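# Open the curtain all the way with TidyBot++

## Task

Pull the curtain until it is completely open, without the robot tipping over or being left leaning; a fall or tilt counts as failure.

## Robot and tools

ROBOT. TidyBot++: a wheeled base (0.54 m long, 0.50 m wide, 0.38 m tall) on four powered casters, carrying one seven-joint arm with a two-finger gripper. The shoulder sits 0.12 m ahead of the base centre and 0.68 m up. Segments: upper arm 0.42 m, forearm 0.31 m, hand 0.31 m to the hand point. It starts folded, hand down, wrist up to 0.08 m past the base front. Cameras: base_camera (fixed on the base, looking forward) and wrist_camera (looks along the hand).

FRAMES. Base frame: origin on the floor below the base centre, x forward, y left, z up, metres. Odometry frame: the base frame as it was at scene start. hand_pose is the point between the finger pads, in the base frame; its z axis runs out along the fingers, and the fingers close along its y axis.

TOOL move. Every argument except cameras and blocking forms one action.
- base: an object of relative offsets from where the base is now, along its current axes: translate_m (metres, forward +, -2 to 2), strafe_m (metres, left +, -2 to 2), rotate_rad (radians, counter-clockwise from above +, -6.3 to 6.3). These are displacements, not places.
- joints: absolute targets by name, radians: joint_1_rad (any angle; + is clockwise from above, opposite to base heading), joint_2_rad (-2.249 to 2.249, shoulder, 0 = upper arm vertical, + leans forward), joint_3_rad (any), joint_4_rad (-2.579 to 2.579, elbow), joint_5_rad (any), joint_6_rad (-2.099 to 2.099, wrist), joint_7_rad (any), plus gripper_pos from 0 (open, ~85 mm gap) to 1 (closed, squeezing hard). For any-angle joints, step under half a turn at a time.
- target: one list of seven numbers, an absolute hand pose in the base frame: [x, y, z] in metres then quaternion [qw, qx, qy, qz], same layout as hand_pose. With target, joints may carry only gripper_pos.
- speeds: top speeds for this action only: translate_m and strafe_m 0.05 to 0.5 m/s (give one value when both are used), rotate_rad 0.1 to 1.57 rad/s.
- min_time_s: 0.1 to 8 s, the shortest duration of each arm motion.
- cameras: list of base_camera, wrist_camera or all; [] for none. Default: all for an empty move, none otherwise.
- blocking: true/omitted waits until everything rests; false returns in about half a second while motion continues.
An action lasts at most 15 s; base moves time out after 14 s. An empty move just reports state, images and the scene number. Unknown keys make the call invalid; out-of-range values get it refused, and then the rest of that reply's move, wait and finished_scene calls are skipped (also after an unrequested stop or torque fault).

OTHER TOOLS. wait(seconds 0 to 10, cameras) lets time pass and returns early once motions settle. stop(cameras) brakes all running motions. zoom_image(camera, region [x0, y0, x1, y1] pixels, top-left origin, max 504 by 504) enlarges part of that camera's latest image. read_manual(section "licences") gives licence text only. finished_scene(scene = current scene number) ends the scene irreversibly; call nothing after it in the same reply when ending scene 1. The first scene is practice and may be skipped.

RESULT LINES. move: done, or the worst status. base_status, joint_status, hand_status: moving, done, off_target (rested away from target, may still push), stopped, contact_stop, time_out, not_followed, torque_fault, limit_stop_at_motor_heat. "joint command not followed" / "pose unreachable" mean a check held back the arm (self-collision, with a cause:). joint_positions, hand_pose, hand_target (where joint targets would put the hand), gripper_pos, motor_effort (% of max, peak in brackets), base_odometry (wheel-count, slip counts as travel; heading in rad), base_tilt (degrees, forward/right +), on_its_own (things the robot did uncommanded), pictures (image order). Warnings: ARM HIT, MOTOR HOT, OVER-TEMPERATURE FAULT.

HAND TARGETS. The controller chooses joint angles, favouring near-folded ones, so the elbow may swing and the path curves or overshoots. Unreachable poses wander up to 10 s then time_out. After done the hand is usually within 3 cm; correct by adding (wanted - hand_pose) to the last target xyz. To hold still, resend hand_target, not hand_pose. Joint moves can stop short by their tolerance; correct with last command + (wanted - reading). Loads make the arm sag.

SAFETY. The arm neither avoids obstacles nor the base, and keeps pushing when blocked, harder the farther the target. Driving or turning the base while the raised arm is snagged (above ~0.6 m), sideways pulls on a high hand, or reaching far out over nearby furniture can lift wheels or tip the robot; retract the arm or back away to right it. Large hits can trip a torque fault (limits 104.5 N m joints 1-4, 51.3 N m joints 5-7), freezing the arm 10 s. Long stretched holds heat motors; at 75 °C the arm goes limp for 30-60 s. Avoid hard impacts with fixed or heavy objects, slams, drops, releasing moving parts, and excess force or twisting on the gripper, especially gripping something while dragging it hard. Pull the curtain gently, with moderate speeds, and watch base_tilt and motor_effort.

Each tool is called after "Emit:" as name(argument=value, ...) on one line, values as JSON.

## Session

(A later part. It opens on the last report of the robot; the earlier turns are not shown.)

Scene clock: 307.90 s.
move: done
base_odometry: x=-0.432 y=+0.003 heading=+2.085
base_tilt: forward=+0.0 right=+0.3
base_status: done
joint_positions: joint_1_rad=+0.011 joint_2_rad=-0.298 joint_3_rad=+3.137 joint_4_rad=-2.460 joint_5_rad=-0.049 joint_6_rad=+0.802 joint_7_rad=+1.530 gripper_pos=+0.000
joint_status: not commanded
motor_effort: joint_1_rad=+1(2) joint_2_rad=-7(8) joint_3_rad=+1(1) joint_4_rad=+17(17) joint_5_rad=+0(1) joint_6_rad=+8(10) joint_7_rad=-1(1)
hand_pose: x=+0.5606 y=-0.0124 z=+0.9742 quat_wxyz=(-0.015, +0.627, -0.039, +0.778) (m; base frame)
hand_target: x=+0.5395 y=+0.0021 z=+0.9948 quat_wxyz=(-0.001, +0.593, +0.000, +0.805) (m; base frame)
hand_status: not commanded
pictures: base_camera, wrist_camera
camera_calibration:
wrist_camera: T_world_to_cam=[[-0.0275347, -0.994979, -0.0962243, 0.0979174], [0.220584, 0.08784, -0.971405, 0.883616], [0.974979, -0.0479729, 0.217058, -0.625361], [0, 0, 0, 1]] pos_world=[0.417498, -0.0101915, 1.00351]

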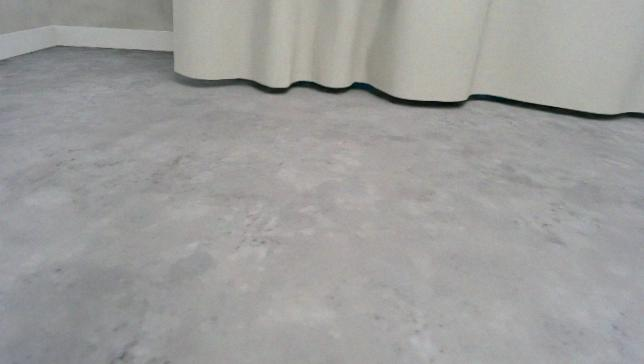

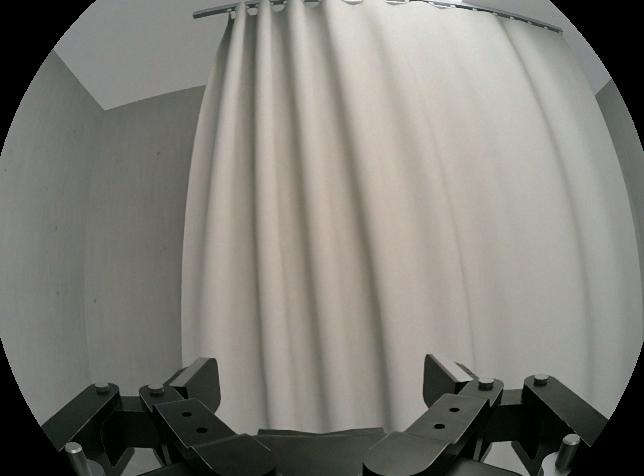

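Emit:
zoom_image(camera="wrist_camera", region=[190, 0, 390, 60])

Emit:
zoom_image(camera="wrist_camera", region=[380, 0, 580, 60])

Scaled by 2.520.

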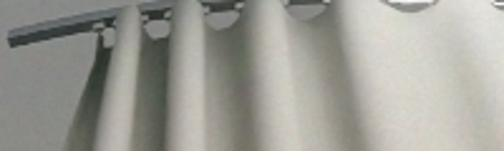

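Scaled by 2.520.

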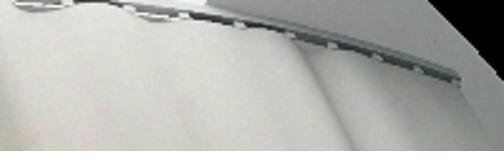

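Emit:
move(base={"rotate_rad": -0.2, "strafe_m": 0.0}, joints={"joint_1_rad": -0.3, "joint_2_rad": 0.34, "joint_3_rad": 3.14, "joint_4_rad": -1.24, "joint_5_rad": 1.65, "joint_6_rad": -1.95, "joint_7_rad": 0})

Emit:
move(base={"strafe_m": 1.0}, cameras=["all"])

Scene clock: 331.23 s.
move: done
base_odometry: x=-0.432 y=+0.003 heading=+1.887
base_tilt: forward=+0.1 right=+0.3
base_status: done
joint_positions: joint_1_rad=-0.282 joint_2_rad=+0.298 joint_3_rad=+3.139 joint_4_rad=-1.266 joint_5_rad=+1.574 joint_6_rad=-1.870 joint_7_rad=+0.041 gripper_pos=+0.000
joint_status: all done
motor_effort: joint_1_rad=+0(2) joint_2_rad=-22(24) joint_3_rad=+1(2) joint_4_rad=+13(18) joint_5_rad=+9(9) joint_6_rad=+0(10) joint_7_rad=-1(2)
hand_pose: x=+0.5345 y=-0.1875 z=+1.0859 quat_wxyz=(+0.512, +0.505, -0.495, +0.488) (m; base frame)
hand_target: x=+0.5287 y=-0.1737 z=+1.0990 quat_wxyz=(+0.533, +0.456, -0.504, +0.504) (m; base frame)
hand_status: not commanded
pictures: none

Scene clock: 334.50 s.
move: done
base_odometry: x=-1.383 y=-0.307 heading=+1.887
base_tilt: forward=+0.1 right=+0.3
base_status: done
joint_positions: joint_1_rad=-0.294 joint_2_rad=+0.301 joint_3_rad=+3.139 joint_4_rad=-1.266 joint_5_rad=+1.576 joint_6_rad=-1.873 joint_7_rad=+0.040 gripper_pos=+0.000
joint_status: not commanded
motor_effort: joint_1_rad=+1(3) joint_2_rad=-23(25) joint_3_rad=+1(3) joint_4_rad=+13(14) joint_5_rad=+8(9) joint_6_rad=+0(1) joint_7_rad=-1(1)
hand_pose: x=+0.5370 y=-0.1825 z=+1.0853 quat_wxyz=(+0.511, +0.506, -0.492, +0.490) (m; base frame)
hand_target: x=+0.5287 y=-0.1737 z=+1.0990 quat_wxyz=(+0.533, +0.456, -0.504, +0.504) (m; base frame)
hand_status: not commanded
pictures: base_camera, wrist_camera
camera_calibration:
wrist_camera: T_world_to_cam=[[-0.99972, 0.0116836, 0.0205753, 0.517654], [-0.0207129, -0.01178, -0.999716, 1.15385], [-0.011438, -0.999862, 0.0120187, -0.0561615], [0, 0, 0, 1]] pos_world=[0.540766, -0.0486095, 1.14355]

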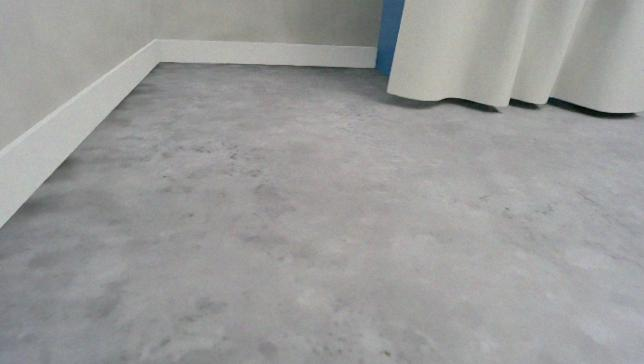

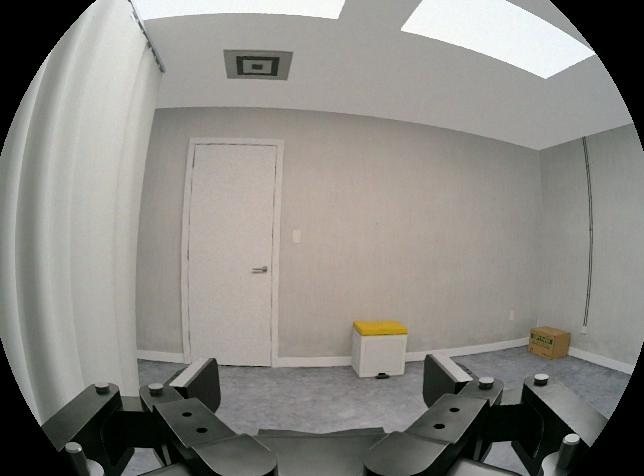

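Emit:
move(base={"rotate_rad": 0.14})

Emit:
move(base={"translate_m": 0.75, "strafe_m": -0.12}, speeds={"translate_m": 0.3}, cameras=["all"])

Scene clock: 354.43 s.
move: done
base_odometry: x=-1.383 y=-0.307 heading=+2.028
base_tilt: forward=+0.1 right=+0.3
base_status: done
joint_positions: joint_1_rad=-0.304 joint_2_rad=+0.304 joint_3_rad=+3.137 joint_4_rad=-1.266 joint_5_rad=+1.577 joint_6_rad=-1.873 joint_7_rad=+0.040 gripper_pos=+0.000
joint_status: not commanded
motor_effort: joint_1_rad=+0(3) joint_2_rad=-24(25) joint_3_rad=+1(3) joint_4_rad=+13(14) joint_5_rad=+8(9) joint_6_rad=+0(1) joint_7_rad=-1(1)
hand_pose: x=+0.5402 y=-0.1770 z=+1.0844 quat_wxyz=(+0.509, +0.510, -0.488, +0.493) (m; base frame)
hand_target: x=+0.5287 y=-0.1737 z=+1.0990 quat_wxyz=(+0.533, +0.456, -0.504, +0.504) (m; base frame)
hand_status: not commanded
pictures: none

Scene clock: 357.83 s.
move: done
base_odometry: x=-1.607 y=+0.419 heading=+2.028
base_tilt: forward=+0.1 right=+0.3
base_status: done
joint_positions: joint_1_rad=-0.304 joint_2_rad=+0.311 joint_3_rad=+3.137 joint_4_rad=-1.265 joint_5_rad=+1.578 joint_6_rad=-1.878 joint_7_rad=+0.040 gripper_pos=+0.000
joint_status: not commanded
motor_effort: joint_1_rad=+0(2) joint_2_rad=-23(26) joint_3_rad=+2(2) joint_4_rad=+13(14) joint_5_rad=+8(9) joint_6_rad=+0(2) joint_7_rad=-1(1)
hand_pose: x=+0.5416 y=-0.1761 z=+1.0824 quat_wxyz=(+0.512, +0.509, -0.487, +0.491) (m; base frame)
hand_target: x=+0.5287 y=-0.1737 z=+1.0990 quat_wxyz=(+0.533, +0.456, -0.504, +0.504) (m; base frame)
hand_status: not commanded
pictures: base_camera, wrist_camera
camera_calibration:
wrist_camera: T_world_to_cam=[[-0.999583, 0.00376148, 0.0286289, 0.512085], [-0.0286846, -0.0157088, -0.999465, 1.15449], [-0.00330974, -0.99987, 0.0158102, -0.0582013], [0, 0, 0, 1]] pos_world=[0.544795, -0.0419842, 1.14013]

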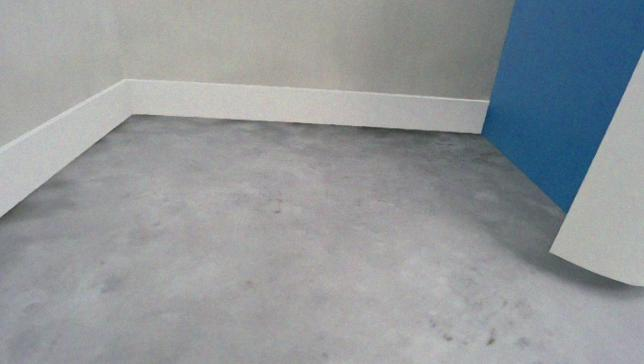

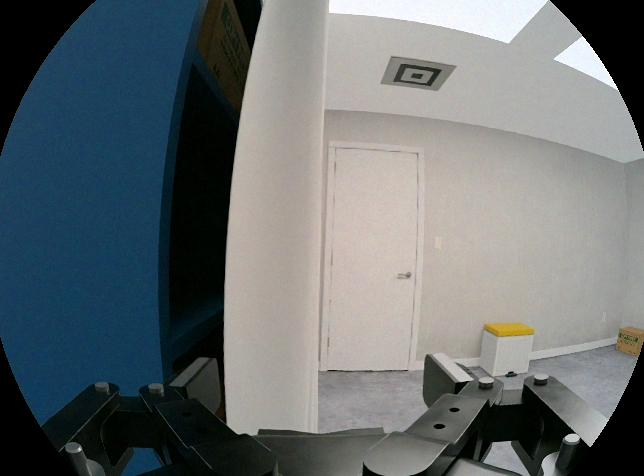

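Emit:
move(base={"translate_m": 0.055})

Emit:
move(base={"strafe_m": -0.18}, speeds={"strafe_m": 0.15}, cameras=["wrist_camera"])

Scene clock: 375.33 s.
move: done
base_odometry: x=-1.631 y=+0.469 heading=+2.028
base_tilt: forward=+0.1 right=+0.3
base_status: done
joint_positions: joint_1_rad=-0.304 joint_2_rad=+0.320 joint_3_rad=+3.137 joint_4_rad=-1.265 joint_5_rad=+1.579 joint_6_rad=-1.881 joint_7_rad=+0.040 gripper_pos=+0.000
joint_status: not commanded
motor_effort: joint_1_rad=+1(1) joint_2_rad=-24(27) joint_3_rad=+1(2) joint_4_rad=+13(14) joint_5_rad=+9(9) joint_6_rad=+0(2) joint_7_rad=-1(1)
hand_pose: x=+0.5442 y=-0.1751 z=+1.0796 quat_wxyz=(+0.516, +0.510, -0.485, +0.489) (m; base frame)
hand_target: x=+0.5287 y=-0.1737 z=+1.0990 quat_wxyz=(+0.533, +0.456, -0.504, +0.504) (m; base frame)
hand_status: not commanded
pictures: none

Scene clock: 377.17 s.
move: done
base_odometry: x=-1.469 y=+0.548 heading=+2.028
base_tilt: forward=+0.0 right=+0.3
base_status: done
joint_positions: joint_1_rad=-0.302 joint_2_rad=+0.320 joint_3_rad=+3.137 joint_4_rad=-1.265 joint_5_rad=+1.579 joint_6_rad=-1.881 joint_7_rad=+0.040 gripper_pos=+0.000
joint_status: not commanded
motor_effort: joint_1_rad=+0(3) joint_2_rad=-24(26) joint_3_rad=+1(2) joint_4_rad=+13(14) joint_5_rad=+8(9) joint_6_rad=+1(1) joint_7_rad=-1(1)
hand_pose: x=+0.5437 y=-0.1761 z=+1.0797 quat_wxyz=(+0.516, +0.509, -0.485, +0.489) (m; base frame)
hand_target: x=+0.5287 y=-0.1737 z=+1.0990 quat_wxyz=(+0.533, +0.456, -0.504, +0.504) (m; base frame)
hand_status: not commanded
pictures: wrist_camera
camera_calibration:
wrist_camera: T_world_to_cam=[[-0.9993, 0.00948684, 0.0361951, 0.506878], [-0.036371, -0.0190694, -0.999156, 1.155], [-0.00878862, -0.999773, 0.0194011, -0.0589138], [0, 0, 0, 1]] pos_world=[0.548014, -0.041684, 1.13682]

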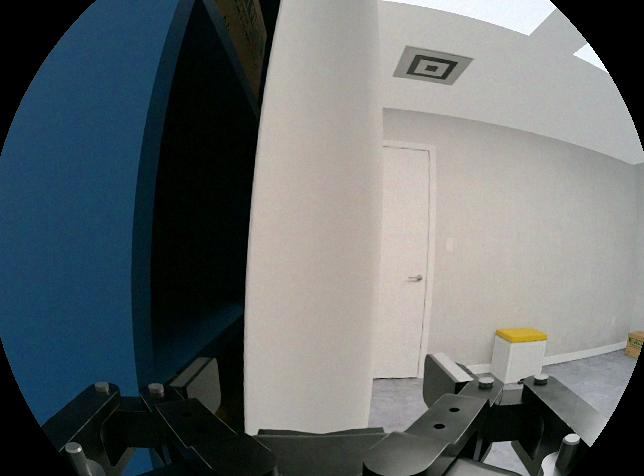

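Emit:
move(joints={"gripper_pos": 1.0})

Emit:
move(base={"strafe_m": -0.4}, speeds={"strafe_m": 0.25}, cameras=["all"])

Scene clock: 385.63 s.
move: done
base_odometry: x=-1.469 y=+0.548 heading=+2.028
base_tilt: forward=+0.1 right=+0.3
base_status: not commanded
joint_positions: joint_1_rad=-0.302 joint_2_rad=+0.320 joint_3_rad=+3.137 joint_4_rad=-1.265 joint_5_rad=+1.579 joint_6_rad=-1.881 joint_7_rad=+0.040 gripper_pos=+0.999
joint_status: all done
motor_effort: joint_1_rad=+0(1) joint_2_rad=-24(25) joint_3_rad=+1(2) joint_4_rad=+13(14) joint_5_rad=+8(9) joint_6_rad=+1(1) joint_7_rad=-1(1)
hand_pose: x=+0.5437 y=-0.1761 z=+1.0797 quat_wxyz=(+0.516, +0.509, -0.485, +0.489) (m; base frame)
hand_target: x=+0.5287 y=-0.1737 z=+1.0990 quat_wxyz=(+0.533, +0.456, -0.504, +0.504) (m; base frame)
hand_status: not commanded
pictures: none

Scene clock: 388.03 s.
move: done
base_odometry: x=-1.110 y=+0.725 heading=+2.029
base_tilt: forward=+0.1 right=+0.3
base_status: done
joint_positions: joint_1_rad=-0.303 joint_2_rad=+0.320 joint_3_rad=+3.137 joint_4_rad=-1.265 joint_5_rad=+1.579 joint_6_rad=-1.881 joint_7_rad=+0.040 gripper_pos=+0.999
joint_status: not commanded
motor_effort: joint_1_rad=+0(3) joint_2_rad=-23(27) joint_3_rad=+2(3) joint_4_rad=+13(14) joint_5_rad=+8(9) joint_6_rad=+0(1) joint_7_rad=-1(1)
hand_pose: x=+0.5437 y=-0.1759 z=+1.0798 quat_wxyz=(+0.516, +0.509, -0.485, +0.489) (m; base frame)
hand_target: x=+0.5287 y=-0.1737 z=+1.0990 quat_wxyz=(+0.533, +0.456, -0.504, +0.504) (m; base frame)
hand_status: not commanded
pictures: base_camera, wrist_camera
camera_calibration:
wrist_camera: T_world_to_cam=[[-0.999307, 0.00909402, 0.0360948, 0.506975], [-0.0362649, -0.0192847, -0.999156, 1.15504], [-0.00839027, -0.999773, 0.0196012, -0.0592603], [0, 0, 0, 1]] pos_world=[0.548014, -0.0415827, 1.13692]

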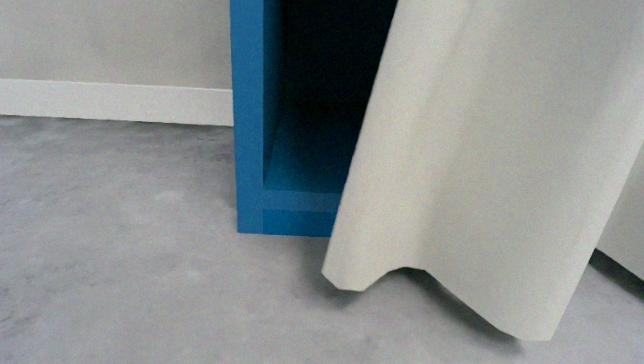

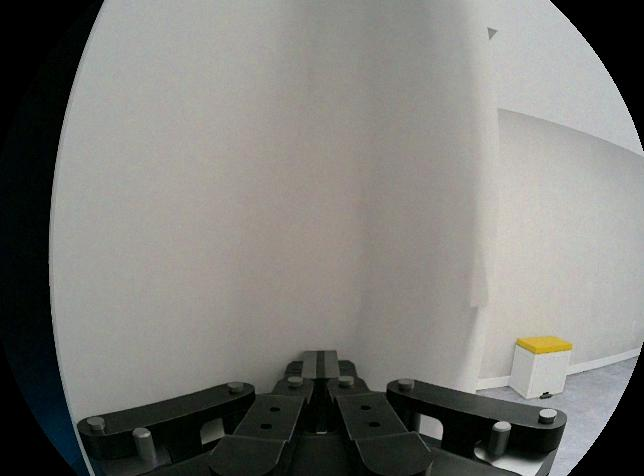

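Emit:
move(base={"strafe_m": 0.4}, speeds={"strafe_m": 0.3})

Emit:
move(joints={"gripper_pos": 0}, cameras=["all"])

Scene clock: 403.80 s.
move: done
base_odometry: x=-1.469 y=+0.548 heading=+2.029
base_tilt: forward=+0.1 right=+0.3
base_status: done
joint_positions: joint_1_rad=-0.299 joint_2_rad=+0.321 joint_3_rad=+3.138 joint_4_rad=-1.263 joint_5_rad=+1.581 joint_6_rad=-1.882 joint_7_rad=+0.040 gripper_pos=+0.999
joint_status: not commanded
motor_effort: joint_1_rad=+1(3) joint_2_rad=-23(26) joint_3_rad=+1(3) joint_4_rad=+13(14) joint_5_rad=+9(9) joint_6_rad=+1(1) joint_7_rad=-1(1)
hand_pose: x=+0.5429 y=-0.1777 z=+1.0806 quat_wxyz=(+0.518, +0.507, -0.486, +0.488) (m; base frame)
hand_target: x=+0.5287 y=-0.1737 z=+1.0990 quat_wxyz=(+0.533, +0.456, -0.504, +0.504) (m; base frame)
hand_status: not commanded
pictures: none

Scene clock: 404.90 s.
move: done
base_odometry: x=-1.469 y=+0.548 heading=+2.029
base_tilt: forward=+0.1 right=+0.3
base_status: not commanded
joint_positions: joint_1_rad=-0.299 joint_2_rad=+0.321 joint_3_rad=+3.138 joint_4_rad=-1.263 joint_5_rad=+1.581 joint_6_rad=-1.882 joint_7_rad=+0.040 gripper_pos=+0.000
joint_status: all done
motor_effort: joint_1_rad=+0(1) joint_2_rad=-24(25) joint_3_rad=+2(2) joint_4_rad=+13(14) joint_5_rad=+8(9) joint_6_rad=+0(1) joint_7_rad=-1(1)
hand_pose: x=+0.5429 y=-0.1777 z=+1.0806 quat_wxyz=(+0.518, +0.507, -0.486, +0.488) (m; base frame)
hand_target: x=+0.5287 y=-0.1737 z=+1.0990 quat_wxyz=(+0.533, +0.456, -0.504, +0.504) (m; base frame)
hand_status: not commanded
pictures: base_camera, wrist_camera
camera_calibration:
wrist_camera: T_world_to_cam=[[-0.999308, 0.0142429, 0.0343546, 0.508963], [-0.0346471, -0.0208235, -0.999183, 1.15468], [-0.0135159, -0.999682, 0.0213026, -0.0601013], [0, 0, 0, 1]] pos_world=[0.547805, -0.0432868, 1.13753]

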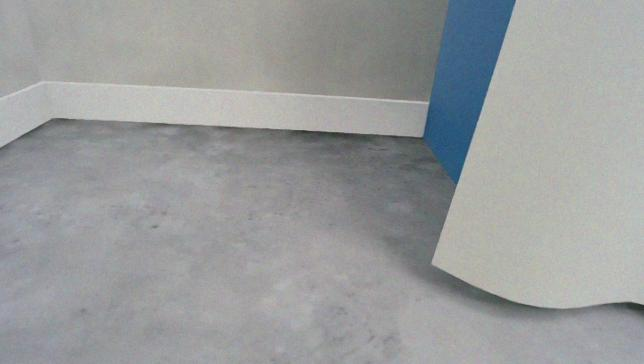

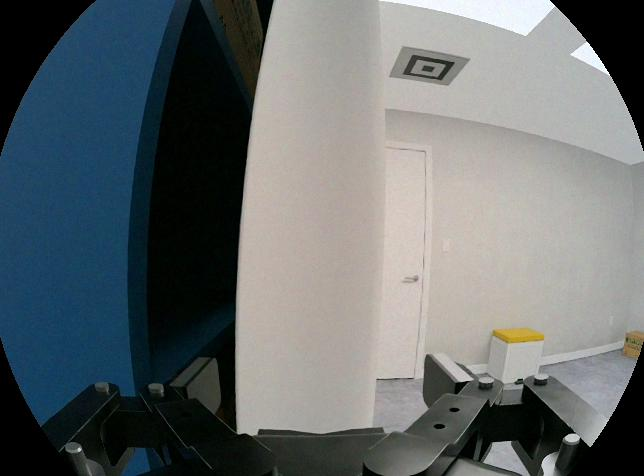

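Emit:
move(base={"strafe_m": -0.08}, speeds={"strafe_m": 0.15}, cameras=["wrist_camera"])

Emit:
move(joints={"gripper_pos": 1.0}, cameras=["wrist_camera"])

Scene clock: 416.77 s.
move: done
base_odometry: x=-1.398 y=+0.584 heading=+2.029
base_tilt: forward=+0.1 right=+0.3
base_status: done
joint_positions: joint_1_rad=-0.300 joint_2_rad=+0.321 joint_3_rad=+3.138 joint_4_rad=-1.263 joint_5_rad=+1.581 joint_6_rad=-1.882 joint_7_rad=+0.040 gripper_pos=+0.000
joint_status: not commanded
motor_effort: joint_1_rad=+2(4) joint_2_rad=-24(26) joint_3_rad=+2(3) joint_4_rad=+13(14) joint_5_rad=+8(9) joint_6_rad=+0(1) joint_7_rad=-1(1)
hand_pose: x=+0.5430 y=-0.1774 z=+1.0806 quat_wxyz=(+0.517, +0.507, -0.486, +0.488) (m; base frame)
hand_target: x=+0.5287 y=-0.1737 z=+1.0990 quat_wxyz=(+0.533, +0.456, -0.504, +0.504) (m; base frame)
hand_status: not commanded
pictures: wrist_camera
camera_calibration:
wrist_camera: T_world_to_cam=[[-0.999319, 0.0134436, 0.034359, 0.508925], [-0.0346348, -0.0208513, -0.999182, 1.15468], [-0.0127162, -0.999692, 0.0213027, -0.0601386], [0, 0, 0, 1]] pos_world=[0.547806, -0.0428854, 1.13753]

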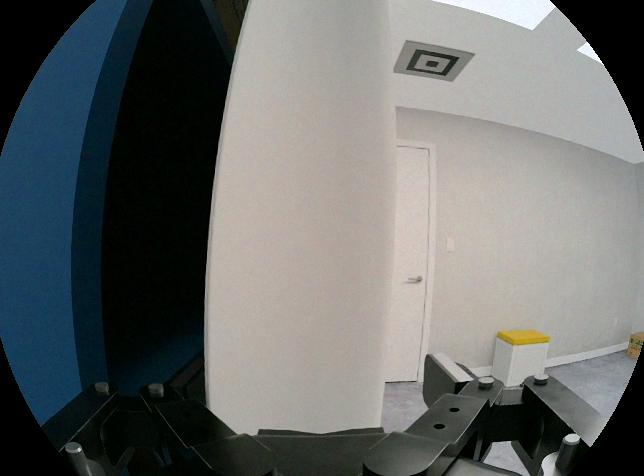

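Scene clock: 417.87 s.
move: done
base_odometry: x=-1.398 y=+0.584 heading=+2.029
base_tilt: forward=+0.1 right=+0.3
base_status: not commanded
joint_positions: joint_1_rad=-0.300 joint_2_rad=+0.321 joint_3_rad=+3.138 joint_4_rad=-1.263 joint_5_rad=+1.581 joint_6_rad=-1.882 joint_7_rad=+0.040 gripper_pos=+0.990
joint_status: all done
motor_effort: joint_1_rad=+1(1) joint_2_rad=-23(25) joint_3_rad=+1(2) joint_4_rad=+13(14) joint_5_rad=+8(9) joint_6_rad=+0(1) joint_7_rad=-1(1)
hand_pose: x=+0.5430 y=-0.1774 z=+1.0806 quat_wxyz=(+0.518, +0.507, -0.486, +0.489) (m; base frame)
hand_target: x=+0.5287 y=-0.1737 z=+1.0990 quat_wxyz=(+0.533, +0.456, -0.504, +0.504) (m; base frame)
hand_status: not commanded
pictures: wrist_camera
camera_calibration:
wrist_camera: T_world_to_cam=[[-0.999319, 0.013447, 0.0343576, 0.508927], [-0.0346348, -0.0209512, -0.99918, 1.15467], [-0.0127162, -0.99969, 0.0214026, -0.0602519], [0, 0, 0, 1]] pos_world=[0.547806, -0.0428851, 1.13753]

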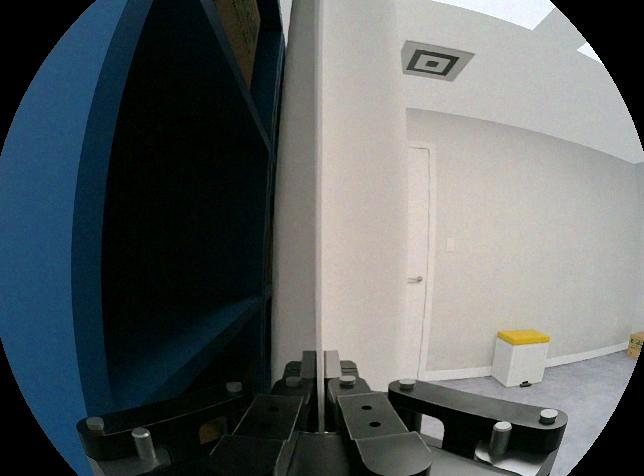

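Emit:
move(base={"strafe_m": -0.8}, speeds={"strafe_m": 0.25}, cameras=["all"])

Scene clock: 426.77 s.
move: done
base_odometry: x=-0.680 y=+0.937 heading=+2.029
base_tilt: forward=+0.0 right=+0.3
base_status: done
joint_positions: joint_1_rad=-0.303 joint_2_rad=+0.321 joint_3_rad=+3.138 joint_4_rad=-1.250 joint_5_rad=+1.652 joint_6_rad=-1.882 joint_7_rad=+0.039 gripper_pos=+0.990
joint_status: not commanded
motor_effort: joint_1_rad=+3(4) joint_2_rad=-21(26) joint_3_rad=+2(3) joint_4_rad=+11(14) joint_5_rad=+0(11) joint_6_rad=+0(2) joint_7_rad=-1(1)
hand_pose: x=+0.5433 y=-0.1751 z=+1.1043 quat_wxyz=(+0.524, +0.483, -0.479, +0.513) (m; base frame)
hand_target: x=+0.5287 y=-0.1737 z=+1.0990 quat_wxyz=(+0.533, +0.456, -0.504, +0.504) (m; base frame)
hand_status: not commanded
pictures: base_camera, wrist_camera
camera_calibration:
wrist_camera: T_world_to_cam=[[-0.99994, 0.0108879, -0.00151862, 0.547827], [0.000596489, -0.0842013, -0.996449, 1.14517], [-0.0109771, -0.996389, 0.0841897, -0.128213], [0, 0, 0, 1]] pos_world=[0.545703, -0.0372903, 1.15273]

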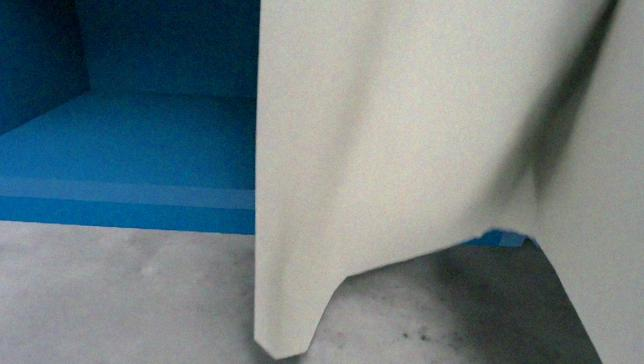

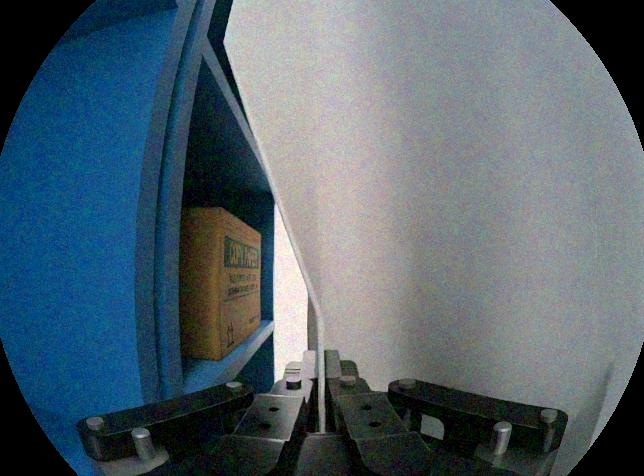

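Emit:
move(base={"strafe_m": -0.7}, speeds={"strafe_m": 0.25}, cameras=["all"])

Scene clock: 445.10 s.
move: done
base_odometry: x=-0.052 y=+1.247 heading=+2.029
base_tilt: forward=+0.1 right=+0.3
base_status: done
joint_positions: joint_1_rad=-0.313 joint_2_rad=+0.321 joint_3_rad=+3.138 joint_4_rad=-1.240 joint_5_rad=+1.690 joint_6_rad=-1.882 joint_7_rad=+0.039 gripper_pos=+0.990
joint_status: not commanded
motor_effort: joint_1_rad=+5(6) joint_2_rad=-18(22) joint_3_rad=+2(3) joint_4_rad=+9(11) joint_5_rad=-5(7) joint_6_rad=+0(2) joint_7_rad=-1(2)
hand_pose: x=+0.5443 y=-0.1699 z=+1.1178 quat_wxyz=(+0.524, +0.471, -0.473, +0.529) (m; base frame)
hand_target: x=+0.5287 y=-0.1737 z=+1.0990 quat_wxyz=(+0.533, +0.456, -0.504, +0.504) (m; base frame)
hand_status: not commanded
pictures: base_camera, wrist_camera
camera_calibration:
wrist_camera: T_world_to_cam=[[-0.999731, 0.000720204, -0.0231633, 0.571226], [0.0229189, -0.117302, -0.992832, 1.13729], [-0.00343214, -0.993096, 0.117254, -0.164704], [0, 0, 0, 1]] pos_world=[0.544442, -0.030572, 1.16168]

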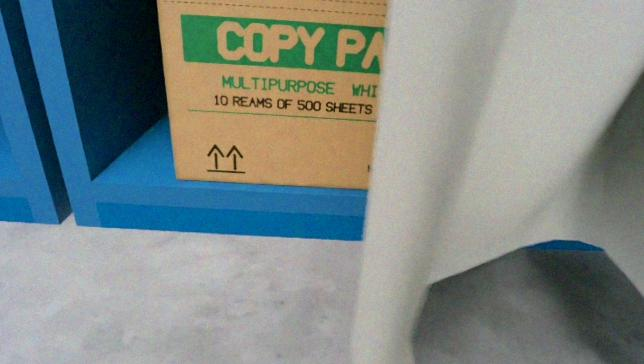

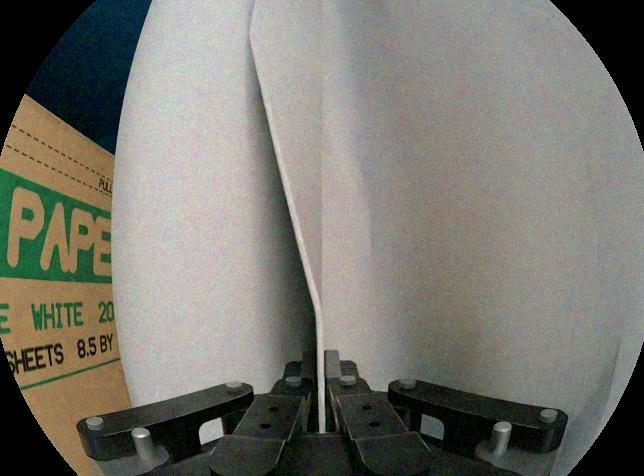

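Emit:
move(base={"strafe_m": -0.25}, speeds={"strafe_m": 0.2}, cameras=["all"])

Scene clock: 452.33 s.
move: done
base_odometry: x=+0.172 y=+1.358 heading=+2.029
base_tilt: forward=+0.1 right=+0.3
base_status: done
joint_positions: joint_1_rad=-0.324 joint_2_rad=+0.321 joint_3_rad=+3.138 joint_4_rad=-1.237 joint_5_rad=+1.701 joint_6_rad=-1.882 joint_7_rad=+0.039 gripper_pos=+0.990
joint_status: not commanded
motor_effort: joint_1_rad=+5(8) joint_2_rad=-18(22) joint_3_rad=+2(4) joint_4_rad=+9(10) joint_5_rad=-6(8) joint_6_rad=+0(1) joint_7_rad=-2(2)
hand_pose: x=+0.5460 y=-0.1648 z=+1.1219 quat_wxyz=(+0.522, +0.469, -0.470, +0.536) (m; base frame)
hand_target: x=+0.5287 y=-0.1737 z=+1.0990 quat_wxyz=(+0.533, +0.456, -0.504, +0.504) (m; base frame)
hand_status: not commanded
pictures: base_camera, wrist_camera
camera_calibration:
wrist_camera: T_world_to_cam=[[-0.999492, -0.0109223, -0.0299481, 0.578446], [0.0310908, -0.126558, -0.991472, 1.13438], [0.00703894, -0.991899, 0.126834, -0.176335], [0, 0, 0, 1]] pos_world=[0.544125, -0.0250237, 1.16439]

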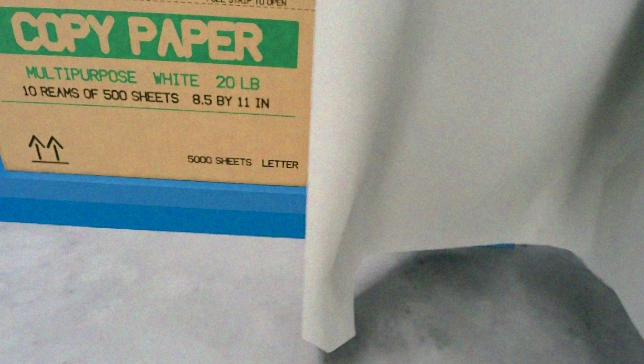

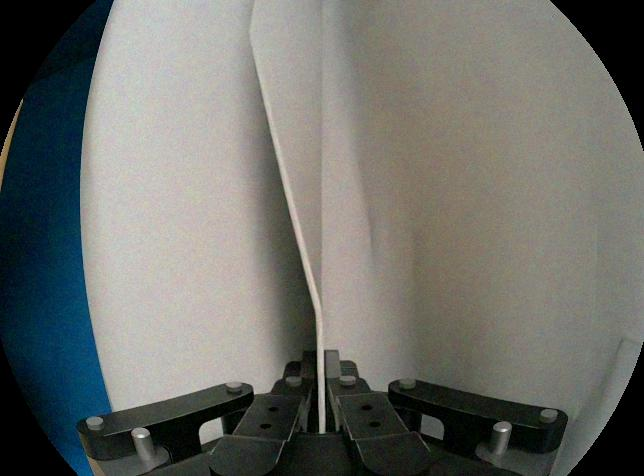

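Emit:
move(base={"strafe_m": -0.2}, speeds={"strafe_m": 0.2}, cameras=["all"])

Scene clock: 465.47 s.
move: done
base_odometry: x=+0.351 y=+1.446 heading=+2.030
base_tilt: forward=+0.1 right=+0.3
base_status: done
joint_positions: joint_1_rad=-0.330 joint_2_rad=+0.321 joint_3_rad=+3.137 joint_4_rad=-1.235 joint_5_rad=+1.707 joint_6_rad=-1.882 joint_7_rad=+0.039 gripper_pos=+0.990
joint_status: not commanded
motor_effort: joint_1_rad=+5(9) joint_2_rad=-19(21) joint_3_rad=+3(4) joint_4_rad=+9(9) joint_5_rad=-6(8) joint_6_rad=+1(1) joint_7_rad=-1(2)
hand_pose: x=+0.5469 y=-0.1619 z=+1.1237 quat_wxyz=(+0.520, +0.469, -0.468, +0.539) (m; base frame)
hand_target: x=+0.5287 y=-0.1737 z=+1.0990 quat_wxyz=(+0.533, +0.456, -0.504, +0.504) (m; base frame)
hand_status: not commanded
pictures: base_camera, wrist_camera
camera_calibration:
wrist_camera: T_world_to_cam=[[-0.999301, -0.0176405, -0.0329655, 0.581773], [0.0349897, -0.130495, -0.990831, 1.133], [0.0131769, -0.991292, 0.131021, -0.181696], [0, 0, 0, 1]] pos_world=[0.544117, -0.0220001, 1.1656]

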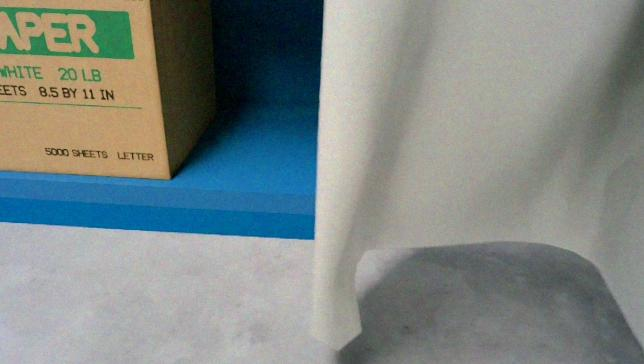

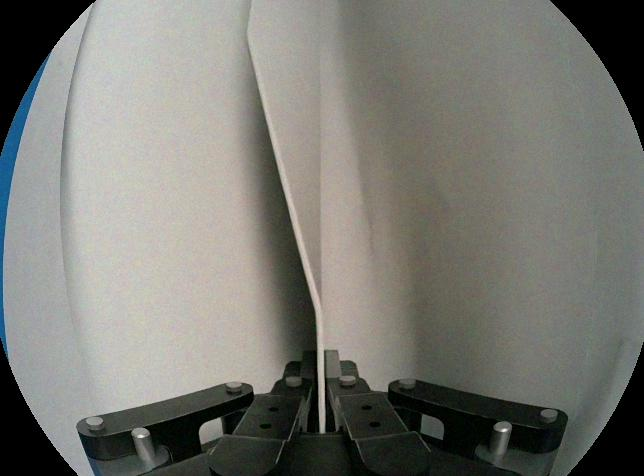

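Emit:
move(base={"strafe_m": -0.2}, speeds={"strafe_m": 0.2}, cameras=["all"])

Scene clock: 473.77 s.
move: done
base_odometry: x=+0.530 y=+1.535 heading=+2.030
base_tilt: forward=+0.1 right=+0.3
base_status: done
joint_positions: joint_1_rad=-0.339 joint_2_rad=+0.320 joint_3_rad=+3.136 joint_4_rad=-1.221 joint_5_rad=+1.761 joint_6_rad=-1.882 joint_7_rad=+0.039 gripper_pos=+0.990
joint_status: not commanded
motor_effort: joint_1_rad=+10(11) joint_2_rad=-17(21) joint_3_rad=+4(5) joint_4_rad=+7(10) joint_5_rad=-16(18) joint_6_rad=+0(2) joint_7_rad=-2(2)
hand_pose: x=+0.5464 y=-0.1559 z=+1.1427 quat_wxyz=(+0.521, +0.450, -0.462, +0.559) (m; base frame)
hand_target: x=+0.5287 y=-0.1737 z=+1.0990 quat_wxyz=(+0.533, +0.456, -0.504, +0.504) (m; base frame)
hand_status: not commanded
pictures: base_camera, wrist_camera
camera_calibration:
wrist_camera: T_world_to_cam=[[-0.997573, -0.028484, -0.0635337, 0.614241], [0.0675549, -0.175021, -0.982244, 1.11799], [0.0168586, -0.984153, 0.17652, -0.231074], [0, 0, 0, 1]] pos_world=[0.54112, -0.0142439, 1.17796]

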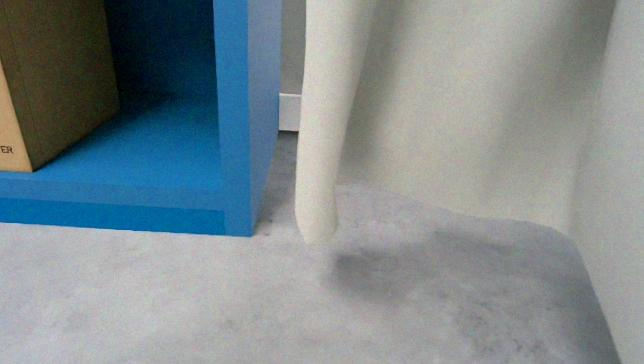

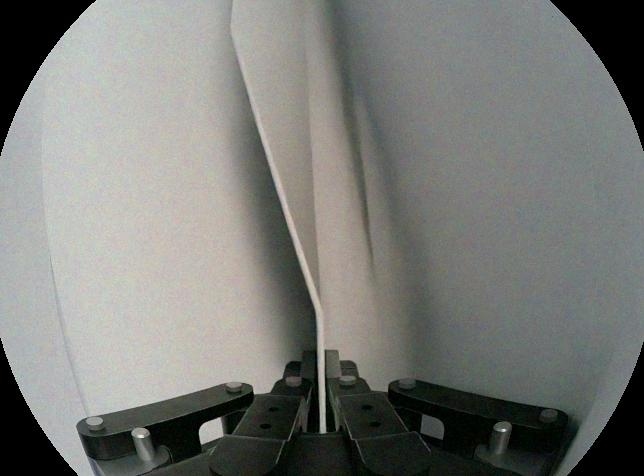

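Emit:
move(base={"strafe_m": 0.35}, speeds={"strafe_m": 0.3})

Emit:
move(joints={"gripper_pos": 0})

Emit:
move(base={"strafe_m": 0.3})

Emit:
move(base={"translate_m": -1.3})

Emit:
move(base={"rotate_rad": -0.4}, joints={"joint_1_rad": 0.0, "joint_2_rad": -0.33, "joint_3_rad": 3.14, "joint_4_rad": -2.5, "joint_5_rad": 0, "joint_6_rad": 1.1, "joint_7_rad": 1.57}, cameras=["all"])

Scene clock: 486.30 s.
move: done
base_odometry: x=+0.216 y=+1.380 heading=+2.030
base_tilt: forward=+0.0 right=+0.3
base_status: done
joint_positions: joint_1_rad=-0.313 joint_2_rad=+0.321 joint_3_rad=+3.136 joint_4_rad=-1.221 joint_5_rad=+1.678 joint_6_rad=-1.882 joint_7_rad=+0.037 gripper_pos=+0.990
joint_status: not commanded
motor_effort: joint_1_rad=+0(9) joint_2_rad=-26(28) joint_3_rad=+1(4) joint_4_rad=+15(15) joint_5_rad=+12(15) joint_6_rad=+1(1) joint_7_rad=+0(2)
hand_pose: x=+0.5442 y=-0.1697 z=+1.1183 quat_wxyz=(+0.515, +0.472, -0.481, +0.529) (m; base frame)
hand_target: x=+0.5287 y=-0.1737 z=+1.0990 quat_wxyz=(+0.533, +0.456, -0.504, +0.504) (m; base frame)
hand_status: not commanded
pictures: none

Scene clock: 487.40 s.
move: done
base_odometry: x=+0.216 y=+1.380 heading=+2.030
base_tilt: forward=+0.0 right=+0.3
base_status: not commanded
joint_positions: joint_1_rad=-0.313 joint_2_rad=+0.321 joint_3_rad=+3.136 joint_4_rad=-1.221 joint_5_rad=+1.678 joint_6_rad=-1.882 joint_7_rad=+0.037 gripper_pos=+0.000
joint_status: all done
motor_effort: joint_1_rad=+0(1) joint_2_rad=-24(26) joint_3_rad=+1(2) joint_4_rad=+13(14) joint_5_rad=+8(11) joint_6_rad=+1(2) joint_7_rad=-1(1)
hand_pose: x=+0.5442 y=-0.1697 z=+1.1183 quat_wxyz=(+0.515, +0.472, -0.481, +0.529) (m; base frame)
hand_target: x=+0.5287 y=-0.1737 z=+1.0990 quat_wxyz=(+0.533, +0.456, -0.504, +0.504) (m; base frame)
hand_status: not commanded
pictures: none

Scene clock: 489.23 s.
move: done
base_odometry: x=-0.053 y=+1.247 heading=+2.030
base_tilt: forward=+0.1 right=+0.3
base_status: done
joint_positions: joint_1_rad=-0.308 joint_2_rad=+0.321 joint_3_rad=+3.136 joint_4_rad=-1.221 joint_5_rad=+1.678 joint_6_rad=-1.882 joint_7_rad=+0.037 gripper_pos=+0.000
joint_status: not commanded
motor_effort: joint_1_rad=+1(3) joint_2_rad=-24(27) joint_3_rad=+2(3) joint_4_rad=+13(14) joint_5_rad=+8(9) joint_6_rad=+0(2) joint_7_rad=-1(1)
hand_pose: x=+0.5433 y=-0.1718 z=+1.1183 quat_wxyz=(+0.517, +0.471, -0.483, +0.528) (m; base frame)
hand_target: x=+0.5287 y=-0.1737 z=+1.0990 quat_wxyz=(+0.533, +0.456, -0.504, +0.504) (m; base frame)
hand_status: not commanded
pictures: none

Scene clock: 492.87 s.
move: done
base_odometry: x=+0.523 y=+0.081 heading=+2.030
base_tilt: forward=+0.0 right=+0.3
base_status: done
joint_positions: joint_1_rad=-0.308 joint_2_rad=+0.321 joint_3_rad=+3.136 joint_4_rad=-1.221 joint_5_rad=+1.678 joint_6_rad=-1.883 joint_7_rad=+0.037 gripper_pos=+0.000
joint_status: not commanded
motor_effort: joint_1_rad=+1(1) joint_2_rad=-24(28) joint_3_rad=+1(2) joint_4_rad=+13(14) joint_5_rad=+8(9) joint_6_rad=+0(2) joint_7_rad=-1(1)
hand_pose: x=+0.5433 y=-0.1717 z=+1.1181 quat_wxyz=(+0.517, +0.471, -0.483, +0.528) (m; base frame)
hand_target: x=+0.5287 y=-0.1737 z=+1.0990 quat_wxyz=(+0.533, +0.456, -0.504, +0.504) (m; base frame)
hand_status: not commanded
pictures: none

Scene clock: 496.60 s.
move: done
base_odometry: x=+0.523 y=+0.081 heading=+1.630
base_tilt: forward=+0.1 right=+0.3
base_status: done
joint_positions: joint_1_rad=-0.018 joint_2_rad=-0.300 joint_3_rad=+3.145 joint_4_rad=-2.460 joint_5_rad=+0.058 joint_6_rad=+1.001 joint_7_rad=+1.529 gripper_pos=+0.000
joint_status: all done
motor_effort: joint_1_rad=+0(4) joint_2_rad=-7(27) joint_3_rad=+1(3) joint_4_rad=+16(19) joint_5_rad=-1(9) joint_6_rad=+8(10) joint_7_rad=-1(2)
hand_pose: x=+0.5408 y=+0.0224 z=+1.0335 quat_wxyz=(-0.024, +0.548, +0.021, +0.836) (m; base frame)
hand_target: x=+0.5153 y=+0.0021 z=+1.0520 quat_wxyz=(-0.001, +0.510, +0.000, +0.860) (m; base frame)
hand_status: not commanded
pictures: base_camera, wrist_camera
camera_calibration:
wrist_camera: T_world_to_cam=[[0.0650039, -0.997854, -0.00781508, -0.00377863], [0.405693, 0.0335819, -0.913392, 0.783647], [0.911695, 0.0562036, 0.407005, -0.78175], [0, 0, 0, 1]] pos_world=[0.395043, 0.0138502, 1.03392]

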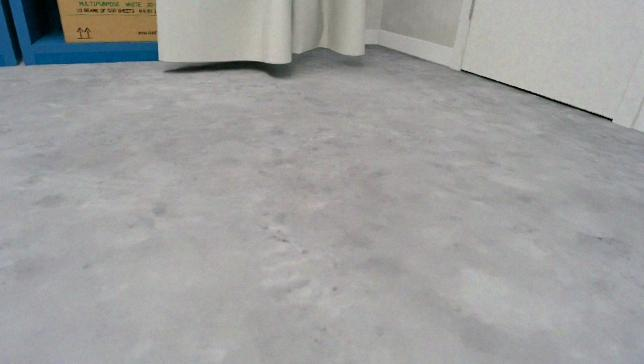

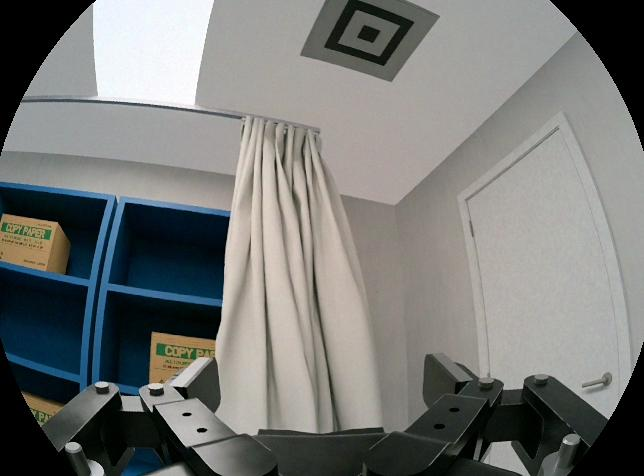

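Emit:
zoom_image(camera="wrist_camera", region=[210, 90, 370, 190])

Scaled by 3.150.

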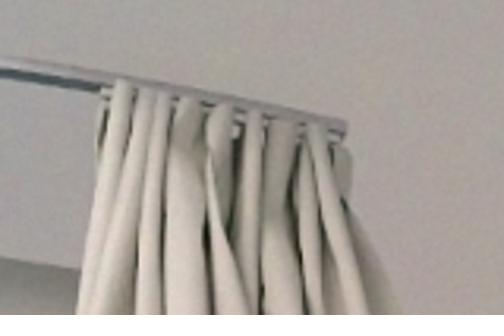

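Emit:
finished_scene(scene=1)

The scene is finished: the task was done.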